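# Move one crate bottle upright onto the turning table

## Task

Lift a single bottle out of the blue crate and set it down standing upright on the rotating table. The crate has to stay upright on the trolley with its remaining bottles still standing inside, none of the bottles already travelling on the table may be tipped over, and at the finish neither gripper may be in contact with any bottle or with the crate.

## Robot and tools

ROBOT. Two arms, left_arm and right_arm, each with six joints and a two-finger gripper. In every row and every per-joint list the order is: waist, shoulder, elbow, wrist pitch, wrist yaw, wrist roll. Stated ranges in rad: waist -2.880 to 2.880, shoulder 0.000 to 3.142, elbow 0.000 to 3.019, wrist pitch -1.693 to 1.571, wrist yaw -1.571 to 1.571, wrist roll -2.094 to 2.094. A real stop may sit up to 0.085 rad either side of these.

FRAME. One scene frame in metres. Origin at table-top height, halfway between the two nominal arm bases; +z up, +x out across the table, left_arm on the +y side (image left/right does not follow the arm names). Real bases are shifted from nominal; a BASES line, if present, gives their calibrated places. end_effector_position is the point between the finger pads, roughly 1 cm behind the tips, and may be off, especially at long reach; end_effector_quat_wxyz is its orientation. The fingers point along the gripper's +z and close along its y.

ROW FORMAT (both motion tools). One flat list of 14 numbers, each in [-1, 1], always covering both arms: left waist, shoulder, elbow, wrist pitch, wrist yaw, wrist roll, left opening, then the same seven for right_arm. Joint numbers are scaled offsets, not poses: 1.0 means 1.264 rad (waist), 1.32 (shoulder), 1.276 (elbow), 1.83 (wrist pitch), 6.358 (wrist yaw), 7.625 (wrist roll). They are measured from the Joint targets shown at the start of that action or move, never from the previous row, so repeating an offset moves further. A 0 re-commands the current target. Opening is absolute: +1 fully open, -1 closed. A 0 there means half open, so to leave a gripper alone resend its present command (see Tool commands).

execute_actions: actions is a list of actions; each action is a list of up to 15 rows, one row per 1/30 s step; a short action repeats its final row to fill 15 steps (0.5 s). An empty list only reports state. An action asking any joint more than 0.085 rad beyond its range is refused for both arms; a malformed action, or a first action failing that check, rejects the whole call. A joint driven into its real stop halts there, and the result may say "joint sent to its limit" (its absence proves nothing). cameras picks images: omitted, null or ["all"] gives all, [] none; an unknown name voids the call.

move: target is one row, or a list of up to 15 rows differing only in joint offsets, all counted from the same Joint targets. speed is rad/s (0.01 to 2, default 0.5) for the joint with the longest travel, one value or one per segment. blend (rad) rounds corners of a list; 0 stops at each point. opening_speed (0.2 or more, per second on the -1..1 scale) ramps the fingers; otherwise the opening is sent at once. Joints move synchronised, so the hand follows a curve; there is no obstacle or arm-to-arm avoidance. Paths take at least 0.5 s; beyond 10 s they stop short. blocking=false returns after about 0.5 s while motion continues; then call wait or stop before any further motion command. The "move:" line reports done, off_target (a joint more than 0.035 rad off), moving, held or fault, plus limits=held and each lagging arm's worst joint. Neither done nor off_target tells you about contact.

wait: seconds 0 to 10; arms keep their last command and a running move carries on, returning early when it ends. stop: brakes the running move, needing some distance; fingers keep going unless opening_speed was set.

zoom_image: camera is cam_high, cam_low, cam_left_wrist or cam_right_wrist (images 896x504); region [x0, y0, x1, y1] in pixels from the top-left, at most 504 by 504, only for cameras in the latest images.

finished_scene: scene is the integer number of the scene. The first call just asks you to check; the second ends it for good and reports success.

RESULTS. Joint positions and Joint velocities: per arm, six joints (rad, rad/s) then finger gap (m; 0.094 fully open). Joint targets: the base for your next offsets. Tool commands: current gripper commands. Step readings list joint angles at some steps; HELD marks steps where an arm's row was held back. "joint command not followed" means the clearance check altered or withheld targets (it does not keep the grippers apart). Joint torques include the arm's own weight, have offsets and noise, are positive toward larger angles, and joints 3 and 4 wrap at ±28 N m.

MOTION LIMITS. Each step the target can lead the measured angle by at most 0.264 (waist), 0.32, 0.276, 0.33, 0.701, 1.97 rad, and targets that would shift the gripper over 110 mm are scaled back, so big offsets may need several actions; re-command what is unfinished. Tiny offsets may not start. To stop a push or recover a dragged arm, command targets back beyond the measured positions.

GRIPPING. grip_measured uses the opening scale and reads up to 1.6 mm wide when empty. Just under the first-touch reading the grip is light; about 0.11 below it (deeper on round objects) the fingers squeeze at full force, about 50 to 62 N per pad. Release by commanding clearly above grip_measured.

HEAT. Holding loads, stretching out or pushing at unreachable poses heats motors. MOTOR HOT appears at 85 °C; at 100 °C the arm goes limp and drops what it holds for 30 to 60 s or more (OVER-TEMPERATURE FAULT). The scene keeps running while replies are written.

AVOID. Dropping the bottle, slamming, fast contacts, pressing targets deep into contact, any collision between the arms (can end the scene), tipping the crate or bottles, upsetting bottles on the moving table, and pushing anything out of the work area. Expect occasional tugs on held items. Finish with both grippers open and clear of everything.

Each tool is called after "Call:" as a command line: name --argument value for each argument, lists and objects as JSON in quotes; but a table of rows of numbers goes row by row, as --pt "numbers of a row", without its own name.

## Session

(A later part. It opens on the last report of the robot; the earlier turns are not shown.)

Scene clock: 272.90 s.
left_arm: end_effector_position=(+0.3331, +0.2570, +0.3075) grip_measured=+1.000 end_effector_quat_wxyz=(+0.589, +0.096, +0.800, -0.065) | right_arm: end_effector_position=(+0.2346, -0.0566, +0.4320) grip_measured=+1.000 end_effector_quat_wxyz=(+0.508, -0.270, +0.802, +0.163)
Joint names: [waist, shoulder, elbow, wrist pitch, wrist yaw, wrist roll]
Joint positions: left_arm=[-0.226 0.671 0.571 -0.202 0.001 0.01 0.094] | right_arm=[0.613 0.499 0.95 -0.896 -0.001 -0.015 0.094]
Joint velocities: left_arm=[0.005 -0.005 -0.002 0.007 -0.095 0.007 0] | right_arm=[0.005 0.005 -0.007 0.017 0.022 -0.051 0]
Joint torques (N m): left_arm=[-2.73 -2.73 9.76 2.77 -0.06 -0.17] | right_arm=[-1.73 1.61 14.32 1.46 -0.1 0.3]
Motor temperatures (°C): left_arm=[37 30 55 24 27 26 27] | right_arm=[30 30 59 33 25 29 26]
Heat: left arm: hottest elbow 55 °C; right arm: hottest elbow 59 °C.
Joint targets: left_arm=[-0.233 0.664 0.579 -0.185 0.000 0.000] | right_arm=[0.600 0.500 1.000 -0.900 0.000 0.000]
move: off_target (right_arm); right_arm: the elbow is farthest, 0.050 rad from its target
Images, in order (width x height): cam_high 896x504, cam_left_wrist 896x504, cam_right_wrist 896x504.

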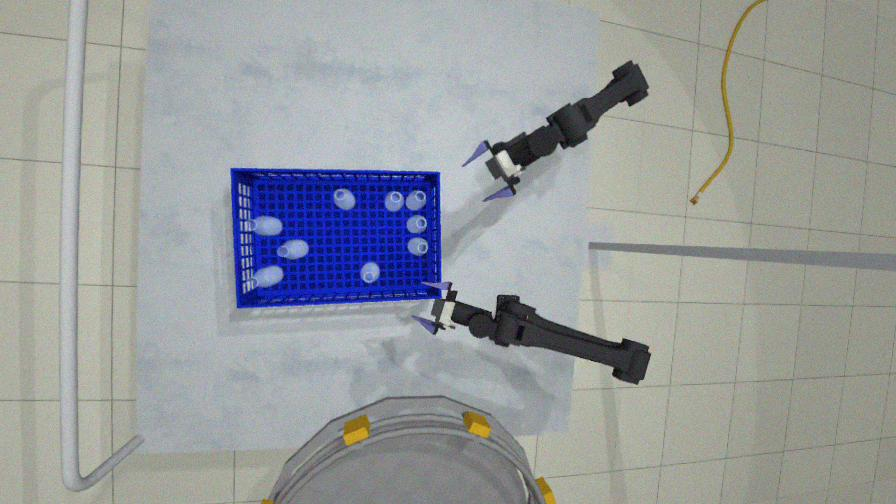

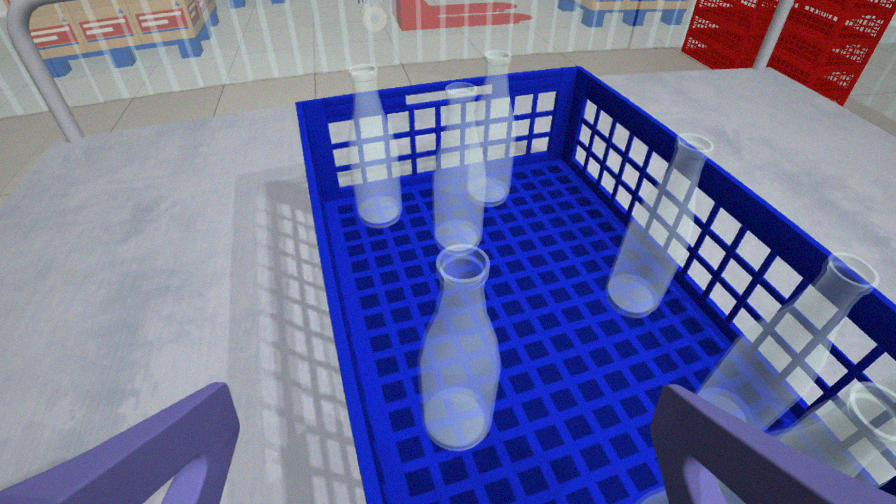

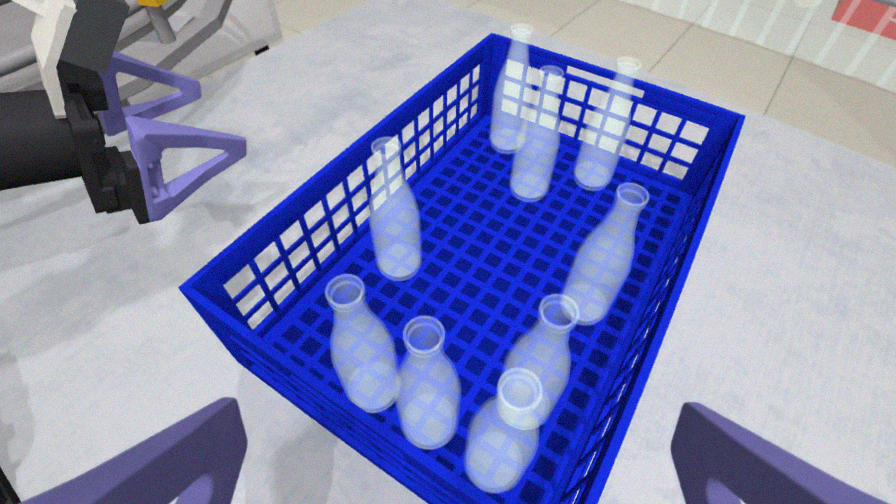

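Call:
move --target '[-0.0134, 0.2667, -0.1045, 0.2656, 0, 0, 1.0, 0, 0, 0, 0, 0, 0, 1.0]' --speed 0.5 --cameras '["cam_left_wrist", "cam_right_wrist"]'

Scene clock: 304.17 s.
left_arm: end_effector_position=(+0.3830, +0.2380, +0.2095) grip_measured=+1.000 end_effector_quat_wxyz=(+0.593, +0.102, +0.796, -0.070) | right_arm: end_effector_position=(+0.2346, -0.0566, +0.4320) grip_measured=+1.000 end_effector_quat_wxyz=(+0.508, -0.270, +0.802, +0.163)
Joint names: [waist, shoulder, elbow, wrist pitch, wrist yaw, wrist roll]
Joint positions: left_arm=[-0.242 1.014 0.439 0.284 0.001 0.01 0.094] | right_arm=[0.613 0.499 0.95 -0.896 -0.001 -0.015 0.094]
Joint velocities: left_arm=[0.005 -0.005 -0.012 0.002 0.007 0.022 0] | right_arm=[-0.024 -0.015 -0.002 -0.012 0.051 -0.051 0]
Joint torques (N m): left_arm=[-2.55 -4.72 8.32 2.8 -0.01 -0.21] | right_arm=[-1.73 1.61 14.31 1.46 -0.09 0.3]
Motor temperatures (°C): left_arm=[36 30 55 24 27 25 26] | right_arm=[30 29 61 32 24 28 25]
Heat: left arm: hottest elbow 55 °C; right arm: hottest elbow 61 °C.
Joint targets: left_arm=[-0.250 1.016 0.446 0.301 0.000 0.000] | right_arm=[0.600 0.500 1.000 -0.900 0.000 0.000]
move: off_target (right_arm); right_arm: the elbow is farthest, 0.050 rad from its target
Images, in order (width x height): cam_left_wrist 896x504, cam_right_wrist 896x504.

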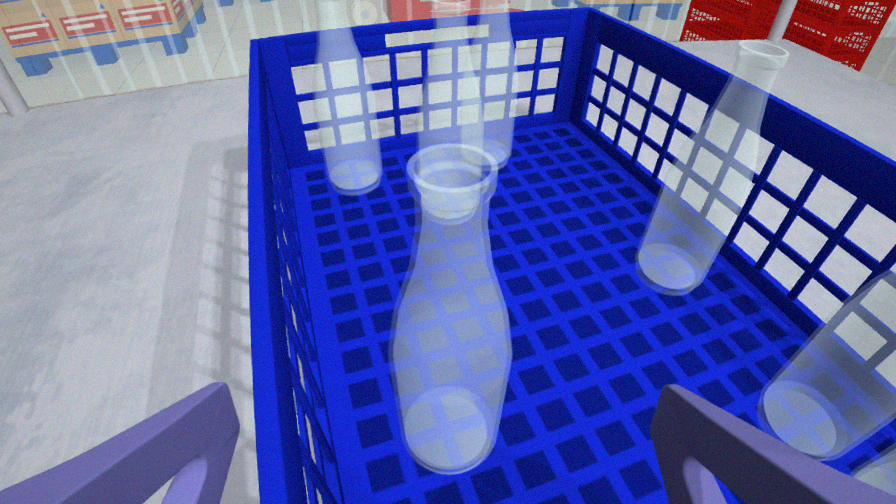

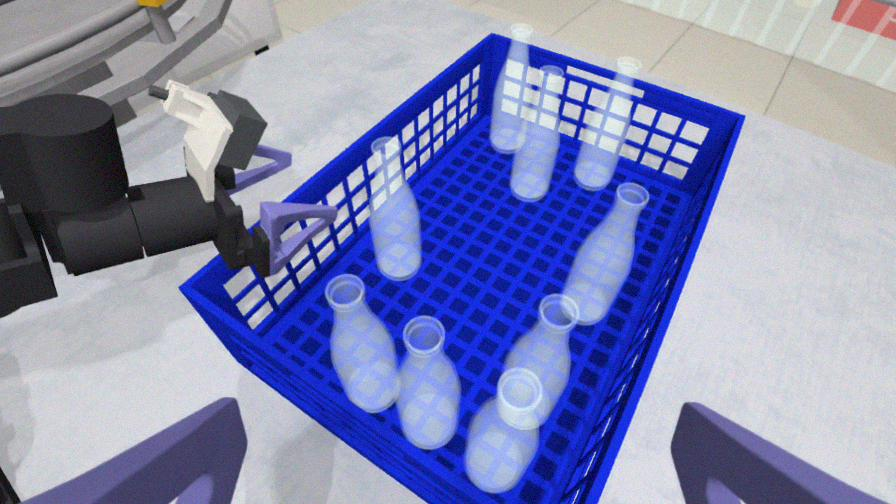

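Call:
move --target '[0, 0.2977, 0.1795, 0.0973, 0, 0, 1.0, 0, 0, 0, 0, 0, 0, 1.0]' --speed 0.4 --cameras '["cam_left_wrist", "cam_right_wrist"]'

Scene clock: 321.07 s.
left_arm: end_effector_position=(+0.4792, +0.2141, +0.1784) grip_measured=+1.000 end_effector_quat_wxyz=(+0.590, +0.103, +0.798, -0.069) | right_arm: end_effector_position=(+0.2346, -0.0566, +0.4320) grip_measured=+1.000 end_effector_quat_wxyz=(+0.508, -0.270, +0.802, +0.163)
Joint names: [waist, shoulder, elbow, wrist pitch, wrist yaw, wrist roll]
Joint positions: left_arm=[-0.242 1.398 0.634 0.464 0 0.011 0.094] | right_arm=[0.613 0.499 0.95 -0.896 -0.001 -0.015 0.094]
Joint velocities: left_arm=[0.005 -0.015 0.017 0.012 -0.022 0.037 0] | right_arm=[-0.005 -0.015 -0.017 -0.007 0.022 0.022 0]
Joint torques (N m): left_arm=[-2.32 -9 9.88 2.59 0.03 -0.23] | right_arm=[-1.73 1.61 14.31 1.46 -0.09 0.3]
Motor temperatures (°C): left_arm=[36 30 52 24 27 25 26] | right_arm=[30 29 61 32 24 28 25]
Heat: left arm: hottest elbow 52 °C; right arm: hottest elbow 61 °C.
Joint targets: left_arm=[-0.250 1.409 0.675 0.479 0.000 0.000] | right_arm=[0.600 0.500 1.000 -0.900 0.000 0.000]
move: off_target (left_arm, right_arm); left_arm: the elbow is farthest, 0.041 rad from its target; right_arm: the elbow is farthest, 0.050 rad from its target
Images, in order (width x height): cam_left_wrist 896x504, cam_right_wrist 896x504.

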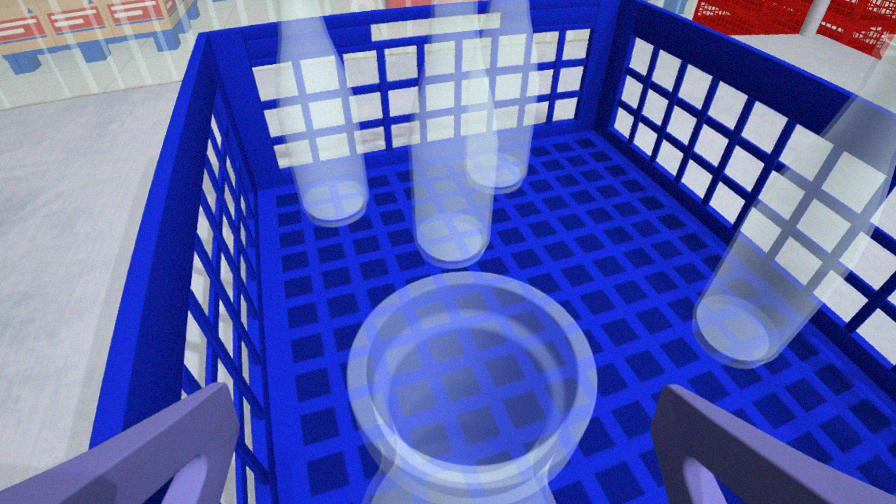

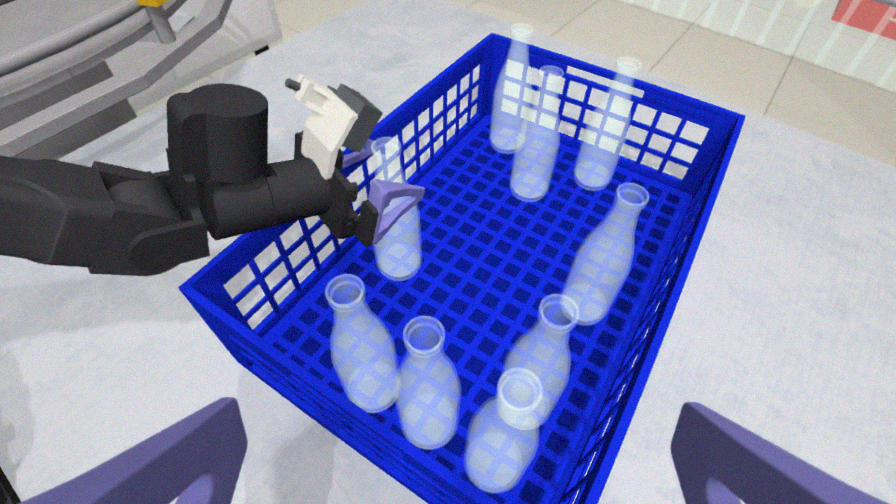

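Call:
zoom_image --camera "cam_right_wrist" --region '[320, 110, 460, 300]'

Call:
zoom_image --camera "cam_left_wrist" --region '[180, 250, 720, 504]'

Scaled by 2.653 from the camera's 896x504 image, which has a finer 1280x720 frame.

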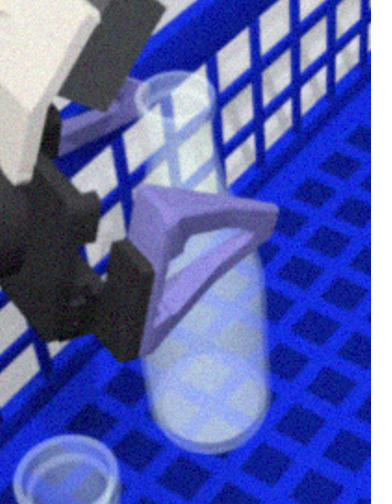

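Region (180, 250, 720, 504) is 540x254 pixels. A region can be at most 504 by 504 pixels.

Call:
move --target '[-0.006, 0, 0, 0, 0, 0, -0.2, 0, 0, 0, 0, 0, 0, 1.0]' --opening_speed 1.5 --cameras '["cam_left_wrist"]'

Scene clock: 346.50 s.
left_arm: end_effector_position=(+0.4782, +0.2097, +0.1767) grip_measured=-0.197 end_effector_quat_wxyz=(+0.588, +0.106, +0.799, -0.072) | right_arm: end_effector_position=(+0.2346, -0.0566, +0.4320) grip_measured=+1.000 end_effector_quat_wxyz=(+0.508, -0.270, +0.802, +0.163)
Joint names: [waist, shoulder, elbow, wrist pitch, wrist yaw, wrist roll]
Joint positions: left_arm=[-0.251 1.401 0.634 0.464 0 0.01 0.038] | right_arm=[0.613 0.499 0.95 -0.896 -0.001 -0.015 0.094]
Joint velocities: left_arm=[0.005 0.005 -0.017 -0.007 0.037 0.007 0] | right_arm=[-0.015 -0.005 -0.007 0.007 -0.11 -0.037 0]
Joint torques (N m): left_arm=[-2.49 -9.11 9.84 2.44 -0.03 -0.23] | right_arm=[-1.73 1.61 14.31 1.44 -0.1 0.29]
Motor temperatures (°C): left_arm=[36 30 50 24 26 25 26] | right_arm=[30 29 62 32 24 28 25]
Heat: left arm: hottest elbow 50 °C; right arm: hottest elbow 62 °C.
Joint targets: left_arm=[-0.258 1.409 0.675 0.479 0.000 0.000] | right_arm=[0.600 0.500 1.000 -0.900 0.000 0.000]
move: off_target (left_arm, right_arm); left_arm: the elbow is farthest, 0.041 rad from its target; right_arm: the elbow is farthest, 0.050 rad from its target
Images, in order (width x height): cam_left_wrist 896x504.

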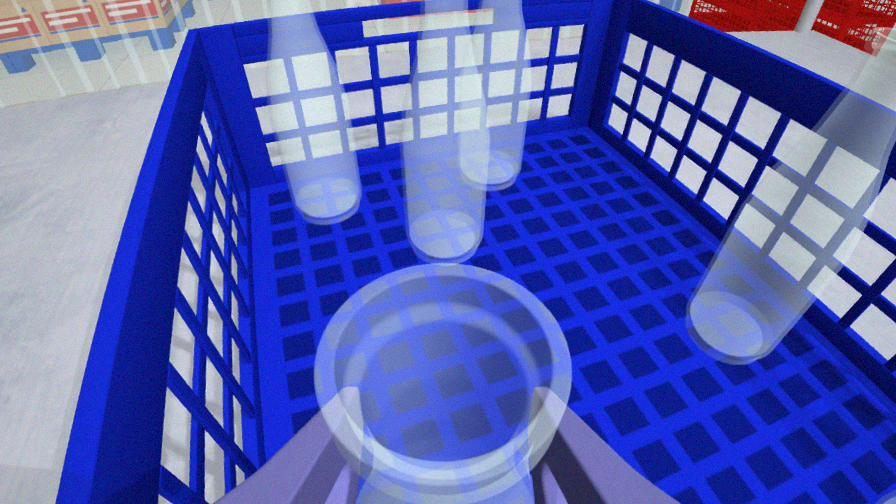

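Call:
move --target '[0, 0, 0, 0, 0, 0, -0.6, 0, 0, 0, 0, 0, 0, 1.0]' --opening_speed 0.3 --cameras '["cam_left_wrist", "cam_right_wrist"]'

Scene clock: 350.97 s.
left_arm: end_effector_position=(+0.4782, +0.2097, +0.1767) grip_measured=-0.281 end_effector_quat_wxyz=(+0.588, +0.106, +0.799, -0.072) | right_arm: end_effector_position=(+0.2346, -0.0566, +0.4320) grip_measured=+1.000 end_effector_quat_wxyz=(+0.508, -0.270, +0.802, +0.163)
Joint names: [waist, shoulder, elbow, wrist pitch, wrist yaw, wrist roll]
Joint positions: left_arm=[-0.251 1.401 0.634 0.464 0 0.01 0.034] | right_arm=[0.613 0.499 0.95 -0.896 -0.001 -0.015 0.094]
Joint velocities: left_arm=[0.005 -0.005 0.007 -0.002 0.007 0.051 0] | right_arm=[-0.005 -0.005 0.002 0.007 0.007 0.007 0]
Joint torques (N m): left_arm=[-2.55 -9.11 9.95 2.43 0 -0.21] | right_arm=[-1.73 1.61 14.31 1.46 -0.09 0.29]
Motor temperatures (°C): left_arm=[36 30 50 24 26 25 26] | right_arm=[30 29 62 32 24 28 25]
Heat: left arm: hottest elbow 50 °C; right arm: hottest elbow 62 °C.
Joint targets: left_arm=[-0.258 1.409 0.675 0.479 0.000 0.000] | right_arm=[0.600 0.500 1.000 -0.900 0.000 0.000]
move: off_target (left_arm, right_arm); left_arm: the elbow is farthest, 0.041 rad from its target; right_arm: the elbow is farthest, 0.050 rad from its target
Images, in order (width x height): cam_left_wrist 896x504, cam_right_wrist 896x504.

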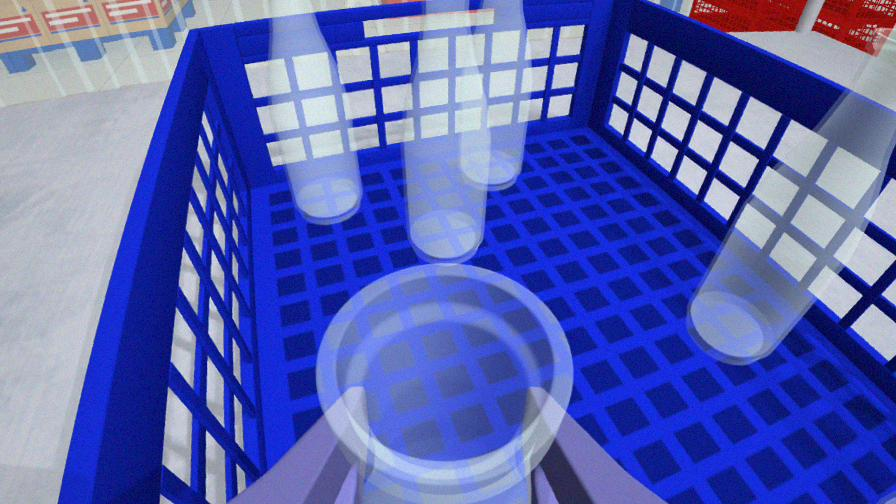

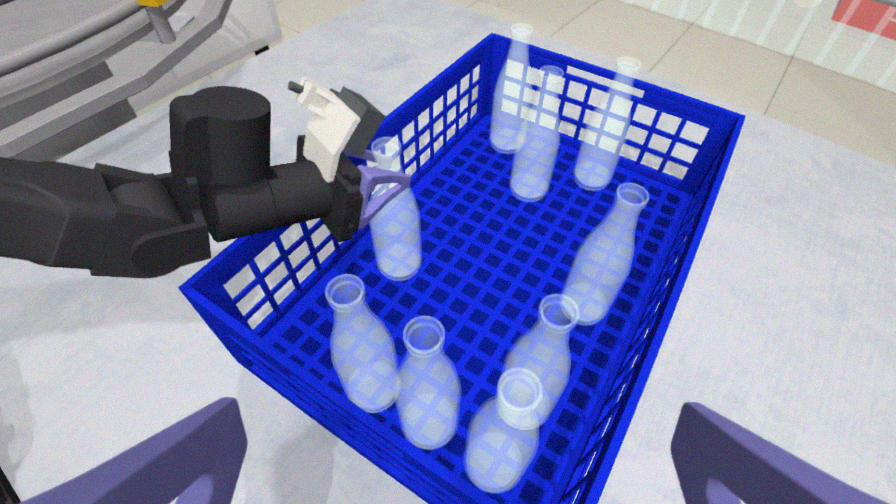

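Call:
move --pt "0 -0.1356 0.1082 -0.1716 0 0 -0.6 0 0 0 0 0 0 1.0" --pt "0 -0.1992 0.2516 -0.3175 0 0 -0.6 0 0 0 0 0 0 1.0" --speed 0.35 --blend 0.05 --cameras '["cam_left_wrist", "cam_right_wrist", "cam_low"]'

Scene clock: 377.77 s.
left_arm: end_effector_position=(+0.4805, +0.2092, +0.3271) grip_measured=-0.282 end_effector_quat_wxyz=(+0.567, +0.108, +0.813, -0.069) | right_arm: end_effector_position=(+0.2346, -0.0566, +0.4320) grip_measured=+1.000 end_effector_quat_wxyz=(+0.508, -0.270, +0.802, +0.163)
Joint names: [waist, shoulder, elbow, wrist pitch, wrist yaw, wrist roll]
Joint positions: left_arm=[-0.251 1.168 0.922 -0.108 0 0.01 0.034] | right_arm=[0.613 0.499 0.95 -0.896 -0.001 -0.015 0.094]
Joint velocities: left_arm=[-0.005 -0.015 0.012 0.007 0.051 -0.007 0.001] | right_arm=[-0.015 -0.015 -0.012 -0.002 -0.037 -0.051 0]
Joint torques (N m): left_arm=[-2.55 -10.46 14.06 2.18 -0.04 -0.23] | right_arm=[-1.67 1.61 14.31 1.46 -0.09 0.29]
Motor temperatures (°C): left_arm=[36 31 50 24 26 25 27] | right_arm=[30 29 63 32 24 28 24]
Heat: left arm: hottest elbow 50 °C; right arm: hottest elbow 63 °C.
Joint targets: left_arm=[-0.258 1.146 0.996 -0.102 0.000 0.000] | right_arm=[0.600 0.500 1.000 -0.900 0.000 0.000]
move: off_target (left_arm, right_arm); left_arm: the elbow is farthest, 0.074 rad from its target; right_arm: the elbow is farthest, 0.050 rad from its target
Images, in order (width x height): cam_low 896x504, cam_left_wrist 896x504, cam_right_wrist 896x504.

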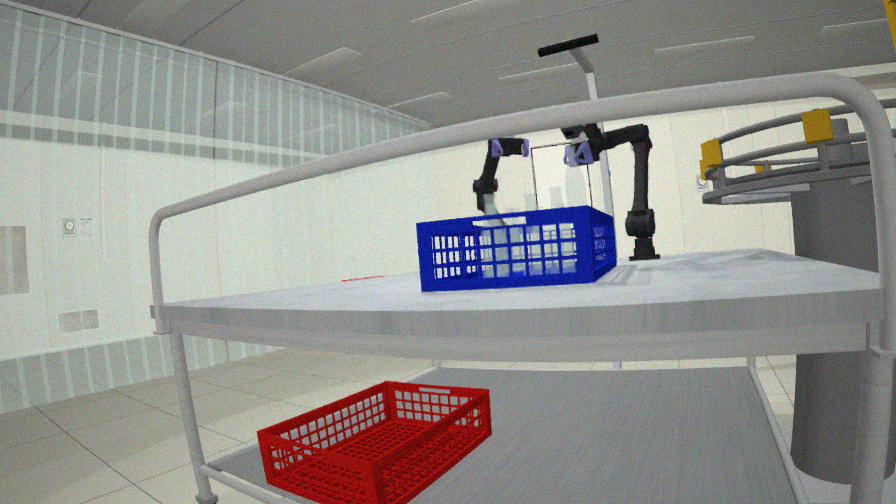

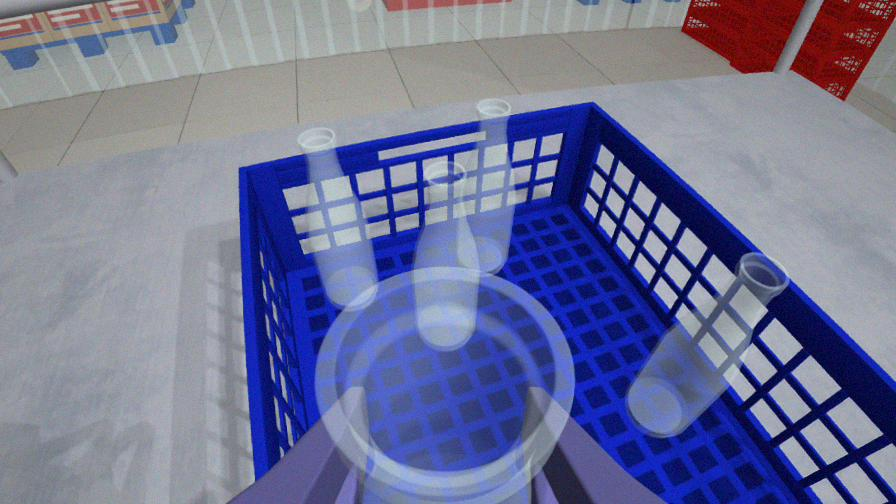

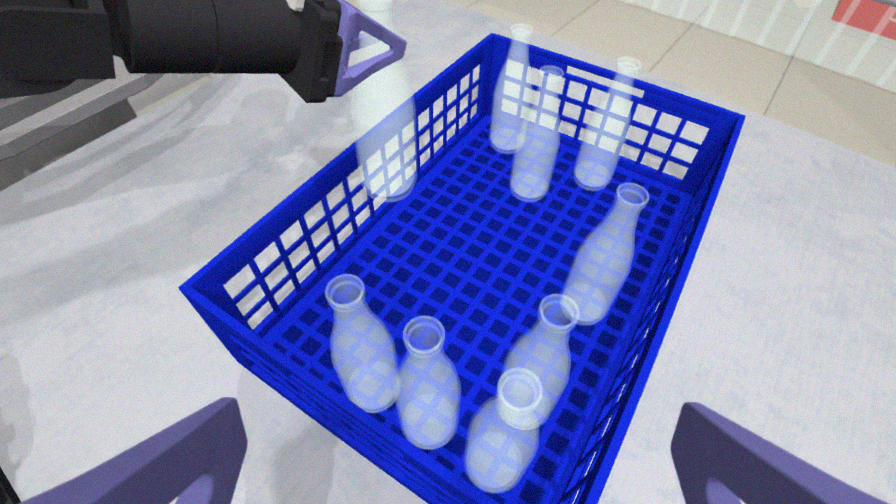

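Call:
move --pt "0.0854 -0.0432 0.2668 -0.2033 0 0 -0.6 0 0 0 0 0 0 1.0" --pt "0.4415 -0.0864 0.5337 -0.4066 0 0 -0.6 0 0 0 0 0 0 1.0" --pt "0.7975 -0.0864 0.5337 -0.4066 0 0 -0.6 0 0 0 0 0 0 1.0" --speed 0.45 --blend 0.12 --cameras '["cam_high", "cam_low", "cam_left_wrist", "cam_right_wrist"]'

Scene clock: 398.67 s.
left_arm: end_effector_position=(+0.2930, +0.6504, +0.6225) grip_measured=-0.282 end_effector_quat_wxyz=(+0.553, -0.289, +0.750, +0.219) | right_arm: end_effector_position=(+0.2346, -0.0566, +0.4320) grip_measured=+1.000 end_effector_quat_wxyz=(+0.508, -0.270, +0.802, +0.163)
Joint names: [waist, shoulder, elbow, wrist pitch, wrist yaw, wrist roll]
Joint positions: left_arm=[0.748 1.049 1.606 -0.853 -0.001 0.009 0.034] | right_arm=[0.613 0.499 0.95 -0.896 -0.001 -0.015 0.094]
Joint velocities: left_arm=[-0.015 -0.015 -0.017 -0.002 0.022 0.007 -0.001] | right_arm=[-0.005 -0.005 0.002 -0.007 -0.022 -0.007 0]
Joint torques (N m): left_arm=[-1.32 -7.24 12.96 2.25 0.03 -0.19] | right_arm=[-1.67 1.61 14.32 1.47 -0.09 0.29]
Motor temperatures (°C): left_arm=[36 31 54 24 26 25 28] | right_arm=[29 28 63 32 24 27 24]
Heat: left arm: hottest elbow 54 °C; right arm: hottest elbow 63 °C.
Joint targets: left_arm=[0.750 1.032 1.677 -0.846 0.000 0.000] | right_arm=[0.600 0.500 1.000 -0.900 0.000 0.000]
move: off_target (left_arm, right_arm); left_arm: the elbow is farthest, 0.071 rad from its target; right_arm: the elbow is farthest, 0.050 rad from its target

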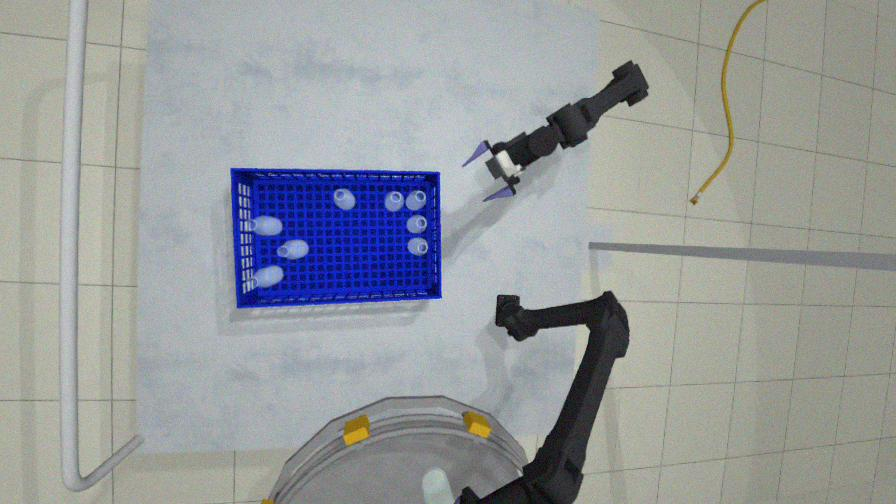

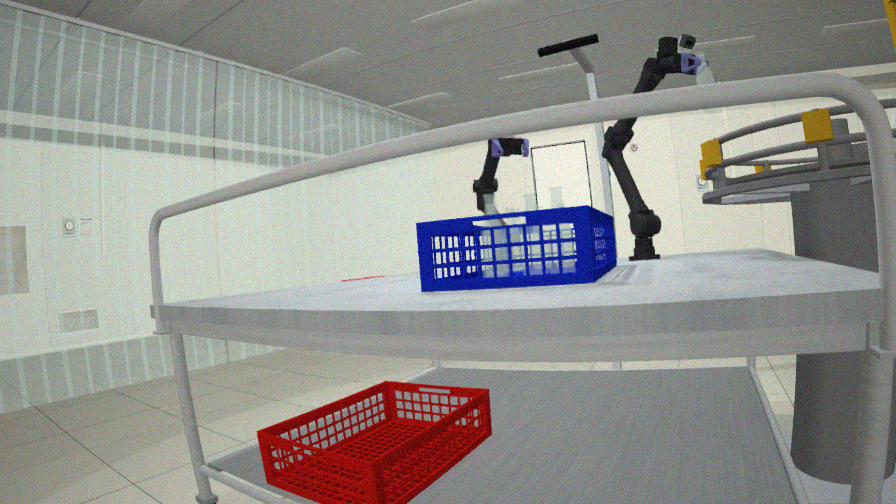

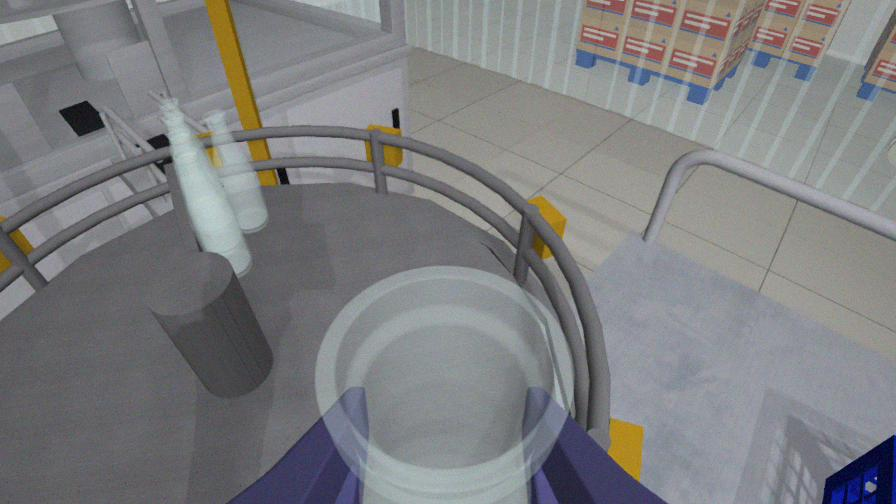

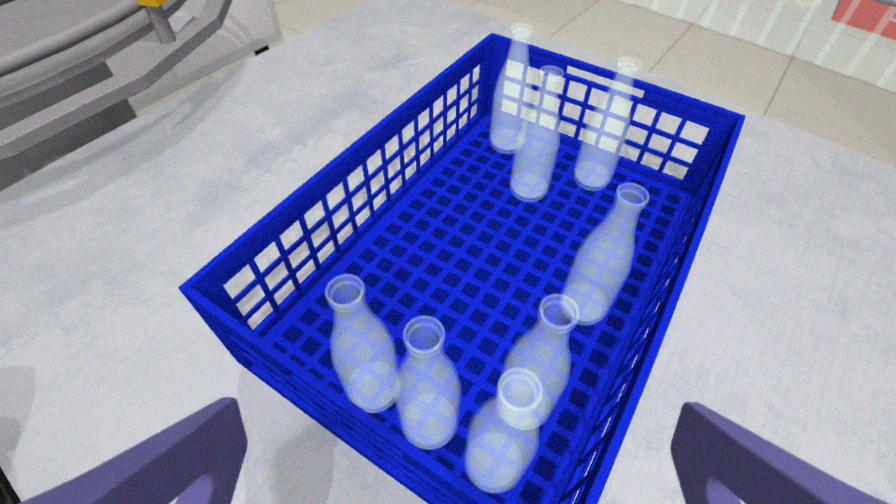

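Call:
move --target '[0.0277, 0.4451, 0.1066, 0.2470, 0, 0, -0.6, 0, 0, 0, 0, 0, 0, 1.0]' --speed 0.3 --cameras '["cam_high", "cam_low", "cam_left_wrist"]'

Scene clock: 444.73 s.
left_arm: end_effector_position=(+0.4827, +0.8558, +0.4536) grip_measured=-0.282 end_effector_quat_wxyz=(+0.534, -0.305, +0.757, +0.221) | right_arm: end_effector_position=(+0.2346, -0.0566, +0.4320) grip_measured=+1.000 end_effector_quat_wxyz=(+0.508, -0.270, +0.802, +0.163)
Joint names: [waist, shoulder, elbow, wrist pitch, wrist yaw, wrist roll]
Joint positions: left_arm=[0.778 1.646 1.732 -0.424 -0.001 0.009 0.034] | right_arm=[0.613 0.499 0.95 -0.896 -0.001 -0.015 0.094]
Joint velocities: left_arm=[-0.015 -0.005 -0.012 -0.007 0.037 -0.022 0] | right_arm=[-0.005 0.005 0.002 0.007 -0.022 -0.037 0]
Joint torques (N m): left_arm=[-1.2 -18.08 14.79 3.28 0 -0.19] | right_arm=[-1.73 1.61 14.31 1.46 -0.09 0.29]
Motor temperatures (°C): left_arm=[35 30 57 24 26 25 28] | right_arm=[29 28 65 31 24 27 24]
Heat: left arm: hottest elbow 57 °C; right arm: hottest elbow 65 °C.
Joint targets: left_arm=[0.785 1.619 1.813 -0.394 0.000 0.000] | right_arm=[0.600 0.500 1.000 -0.900 0.000 0.000]
move: off_target (left_arm, right_arm); left_arm: the elbow is farthest, 0.081 rad from its target; right_arm: the elbow is farthest, 0.050 rad from its target
Images, in order (width x height): cam_high 896x504, cam_low 896x504, cam_left_wrist 896x504.

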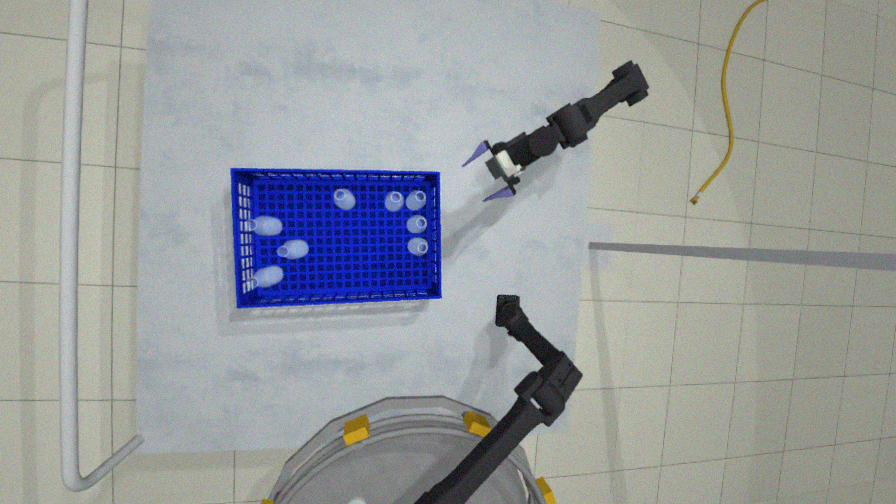

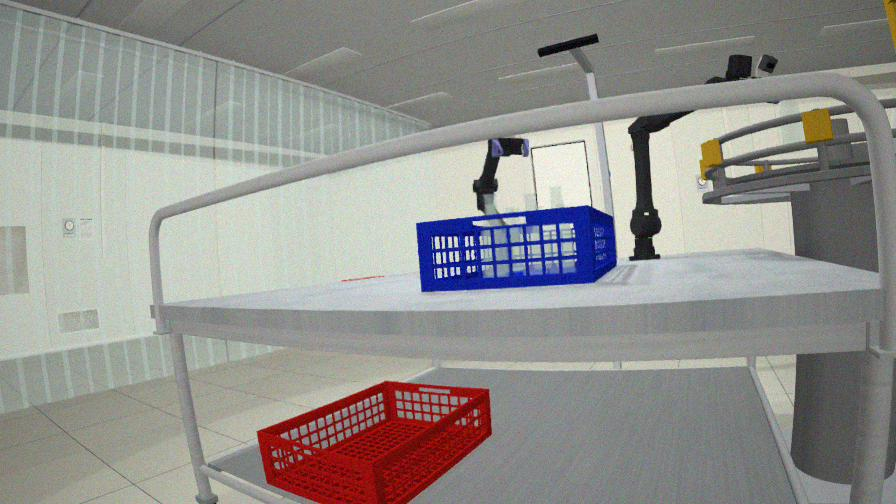

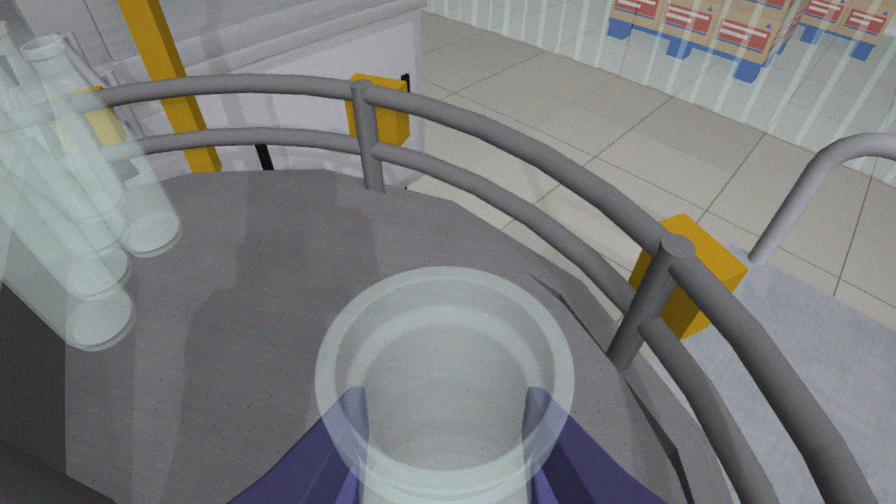

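Call:
move --target '[0, -0.0053, -0.1277, 0.0751, 0, 0, -0.6, 0, 0, 0, 0, 0, 0, 1.0]' --speed 0.1 --cameras '["cam_low", "cam_left_wrist"]'

Scene clock: 461.50 s.
left_arm: end_effector_position=(+0.4855, +0.8585, +0.4218) grip_measured=-0.282 end_effector_quat_wxyz=(+0.546, -0.302, +0.748, +0.226) | right_arm: end_effector_position=(+0.2346, -0.0566, +0.4320) grip_measured=+1.000 end_effector_quat_wxyz=(+0.508, -0.270, +0.802, +0.163)
Joint names: [waist, shoulder, elbow, wrist pitch, wrist yaw, wrist roll]
Joint positions: left_arm=[0.778 1.646 1.628 -0.288 -0.001 0.009 0.034] | right_arm=[0.613 0.499 0.95 -0.896 -0.001 -0.015 0.094]
Joint velocities: left_arm=[-0.005 -0.005 0.002 -0.002 0.037 0.051 0] | right_arm=[0.015 -0.005 0.007 0.017 0.022 0.022 0]
Joint torques (N m): left_arm=[-0.79 -18.84 10.56 3.28 0.04 -0.19] | right_arm=[-1.73 1.61 14.31 1.46 -0.09 0.29]
Motor temperatures (°C): left_arm=[35 32 60 24 26 25 29] | right_arm=[29 28 65 31 24 27 24]
Heat: left arm: hottest elbow 60 °C; right arm: hottest elbow 65 °C.
Joint targets: left_arm=[0.785 1.612 1.650 -0.257 0.000 0.000] | right_arm=[0.600 0.500 1.000 -0.900 0.000 0.000]
move: off_target (right_arm); right_arm: the elbow is farthest, 0.050 rad from its target
Images, in order (width x height): cam_low 896x504, cam_left_wrist 896x504.

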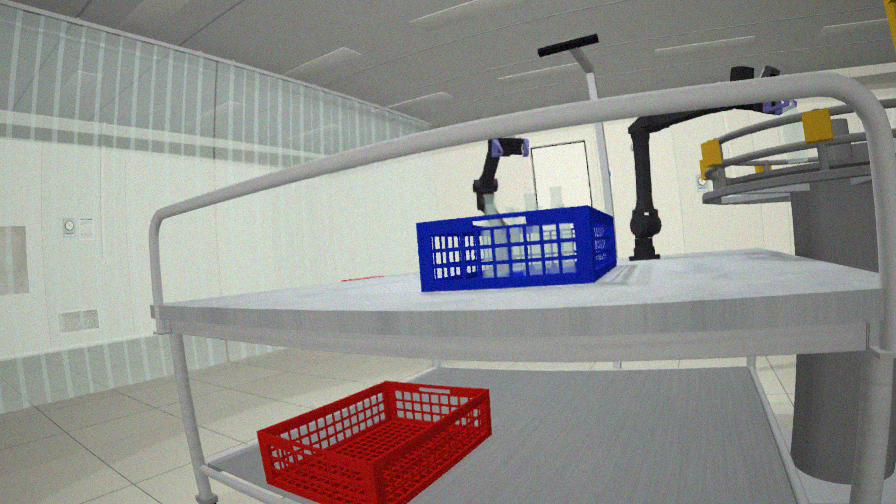

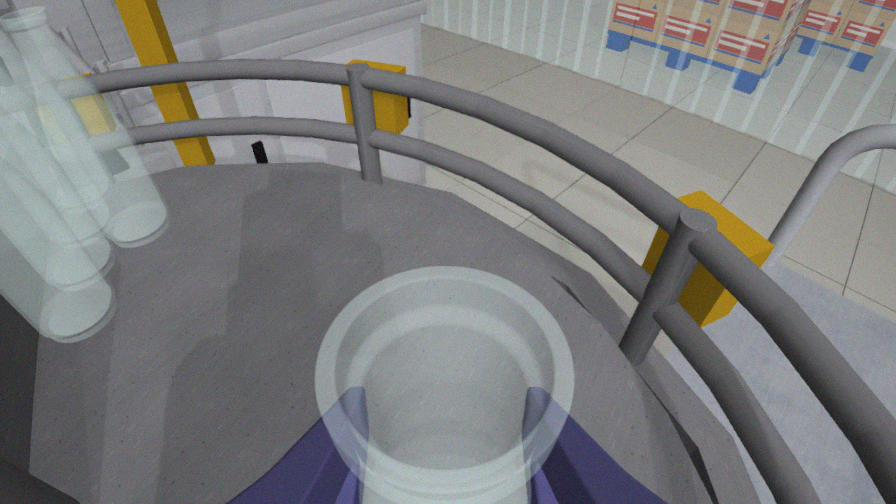

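Call:
move --target '[0, 0, -0.01254, 0.00874, 0, 0, -0.6, 0, 0, 0, 0, 0, 0, 1.0]' --speed 0.05 --cameras '["cam_left_wrist"]'

Call:
zoom_image --camera "cam_left_wrist" --region '[240, 200, 660, 504]'

Scene clock: 470.13 s.
left_arm: end_effector_position=(+0.4854, +0.8584, +0.4162) grip_measured=-0.282 end_effector_quat_wxyz=(+0.546, -0.302, +0.748, +0.227) | right_arm: end_effector_position=(+0.2346, -0.0566, +0.4320) grip_measured=+1.000 end_effector_quat_wxyz=(+0.508, -0.270, +0.802, +0.163)
Joint names: [waist, shoulder, elbow, wrist pitch, wrist yaw, wrist roll]
Joint positions: left_arm=[0.778 1.646 1.613 -0.272 -0.001 0.009 0.034] | right_arm=[0.613 0.499 0.95 -0.896 -0.001 -0.015 0.094]
Joint velocities: left_arm=[0.005 0.015 -0.017 -0.002 -0.051 -0.051 0] | right_arm=[-0.005 -0.005 0.012 -0.022 -0.051 -0.022 0]
Joint torques (N m): left_arm=[-1.67 -18.84 10.51 3.11 0.03 -0.18] | right_arm=[-1.73 1.61 14.31 1.47 -0.09 0.29]
Motor temperatures (°C): left_arm=[35 32 60 24 26 25 29] | right_arm=[29 28 65 31 24 27 24]
Heat: left arm: hottest elbow 60 °C; right arm: hottest elbow 65 °C.
Joint targets: left_arm=[0.785 1.612 1.634 -0.241 0.000 0.000] | right_arm=[0.600 0.500 1.000 -0.900 0.000 0.000]
move: off_target (right_arm); right_arm: the elbow is farthest, 0.050 rad from its target
Images, in order (width x height): cam_left_wrist 896x504.

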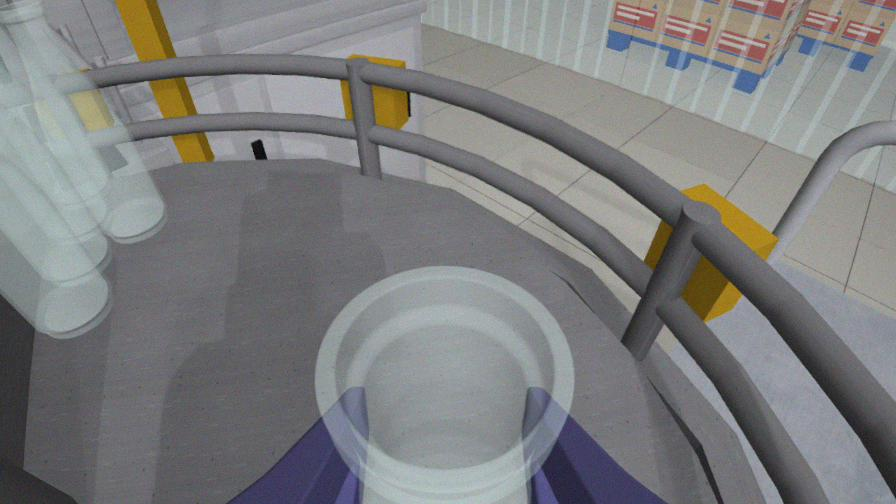

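Scaled by 1.200 from the camera's 896x504 image, which has a finer 1280x720 frame.

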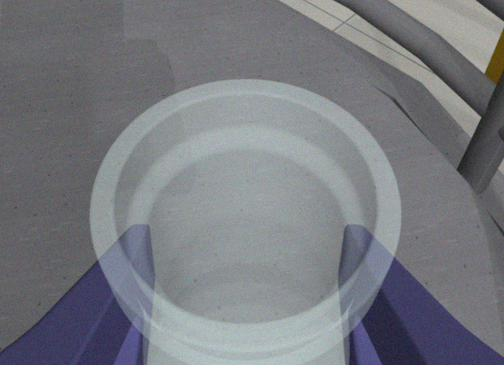

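Call:
move --target '[0, 0, -0.0145, 0.0101, 0, 0, -0.6, 0, 0, 0, 0, 0, 0, 1.0]' --speed 0.05 --cameras '["cam_left_wrist"]'

Call:
zoom_image --camera "cam_left_wrist" --region '[240, 200, 660, 504]'

Scene clock: 481.00 s.
left_arm: end_effector_position=(+0.4852, +0.8582, +0.4092) grip_measured=-0.282 end_effector_quat_wxyz=(+0.546, -0.302, +0.748, +0.227) | right_arm: end_effector_position=(+0.2346, -0.0566, +0.4320) grip_measured=+1.000 end_effector_quat_wxyz=(+0.508, -0.270, +0.802, +0.163)
Joint names: [waist, shoulder, elbow, wrist pitch, wrist yaw, wrist roll]
Joint positions: left_arm=[0.778 1.646 1.595 -0.253 -0.001 0.009 0.034] | right_arm=[0.613 0.499 0.95 -0.896 -0.001 -0.015 0.094]
Joint velocities: left_arm=[0.005 -0.015 -0.022 0.002 0.037 -0.066 0] | right_arm=[-0.005 0.005 -0.017 0.002 0.007 -0.081 0]
Joint torques (N m): left_arm=[-1.44 -18.96 10.61 3.25 -0.01 -0.22] | right_arm=[-1.73 1.61 14.31 1.47 -0.09 0.29]
Motor temperatures (°C): left_arm=[35 33 59 24 26 25 29] | right_arm=[29 28 65 31 24 27 24]
Heat: left arm: hottest elbow 59 °C; right arm: hottest elbow 65 °C.
Joint targets: left_arm=[0.785 1.612 1.615 -0.222 0.000 0.000] | right_arm=[0.600 0.500 1.000 -0.900 0.000 0.000]
move: off_target (right_arm); right_arm: the elbow is farthest, 0.050 rad from its target
Images, in order (width x height): cam_left_wrist 896x504.

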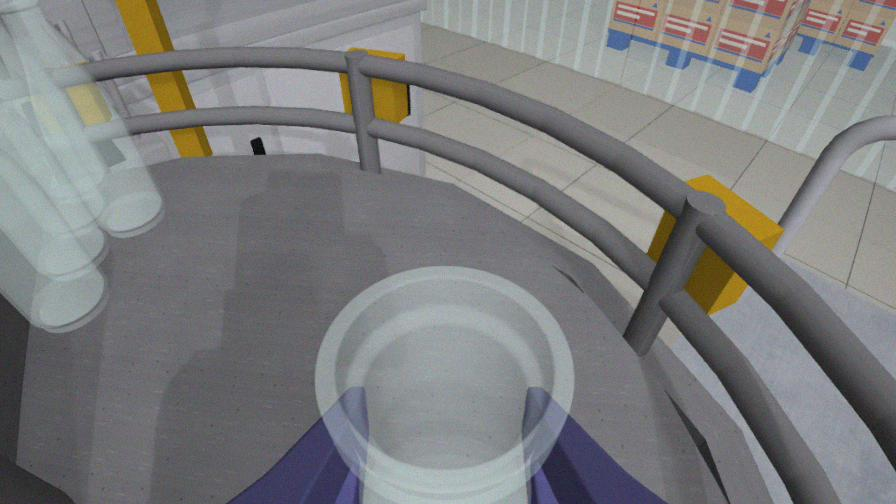

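Scaled by 1.200 from the camera's 896x504 image, which has a finer 1280x720 frame.

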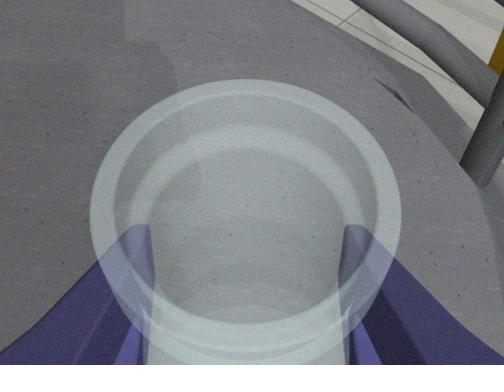

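Call:
move --target '[0, 0, -0.0125, 0.0087, 0, 0, -0.6, 0, 0, 0, 0, 0, 0, 1.0]' --speed 0.05 --cameras '["cam_left_wrist"]'

Call:
zoom_image --camera "cam_left_wrist" --region '[240, 200, 660, 504]'

Scene clock: 492.73 s.
left_arm: end_effector_position=(+0.4849, +0.8579, +0.4031) grip_measured=-0.282 end_effector_quat_wxyz=(+0.546, -0.302, +0.748, +0.227) | right_arm: end_effector_position=(+0.2346, -0.0566, +0.4320) grip_measured=+1.000 end_effector_quat_wxyz=(+0.508, -0.270, +0.802, +0.163)
Joint names: [waist, shoulder, elbow, wrist pitch, wrist yaw, wrist roll]
Joint positions: left_arm=[0.778 1.646 1.579 -0.237 -0.001 0.009 0.034] | right_arm=[0.613 0.499 0.95 -0.896 -0.001 -0.015 0.094]
Joint velocities: left_arm=[-0.015 0.005 -0.012 0.017 0.022 -0.007 -0.001] | right_arm=[-0.024 -0.005 0.002 0.007 -0.022 -0.051 0]
Joint torques (N m): left_arm=[-0.91 -19.08 10.61 3.25 0.01 -0.21] | right_arm=[-1.73 1.61 14.31 1.46 -0.1 0.29]
Motor temperatures (°C): left_arm=[35 34 59 24 26 25 29] | right_arm=[29 28 66 31 24 27 24]
Heat: left arm: hottest elbow 59 °C; right arm: hottest elbow 66 °C.
Joint targets: left_arm=[0.785 1.612 1.599 -0.206 0.000 0.000] | right_arm=[0.600 0.500 1.000 -0.900 0.000 0.000]
move: off_target (right_arm); right_arm: the elbow is farthest, 0.050 rad from its target
Images, in order (width x height): cam_left_wrist 896x504.

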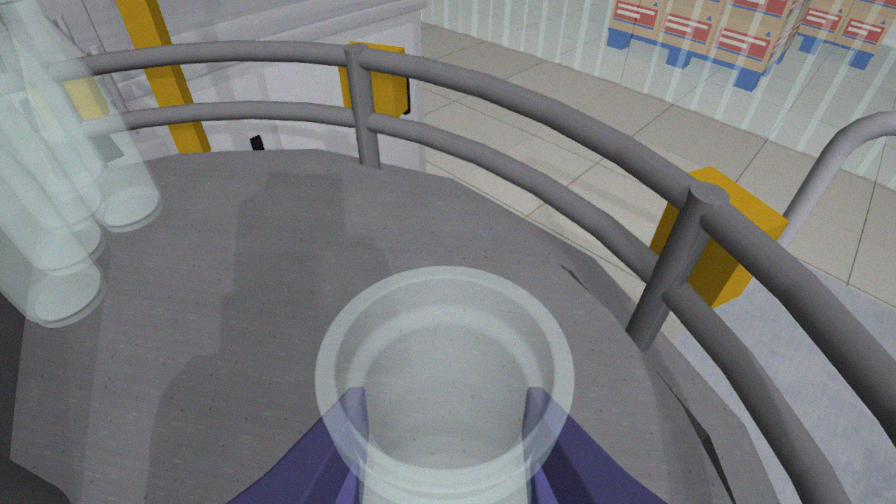

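Scaled by 1.200 from the camera's 896x504 image, which has a finer 1280x720 frame.

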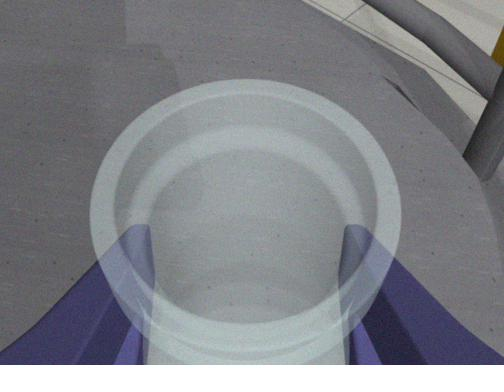

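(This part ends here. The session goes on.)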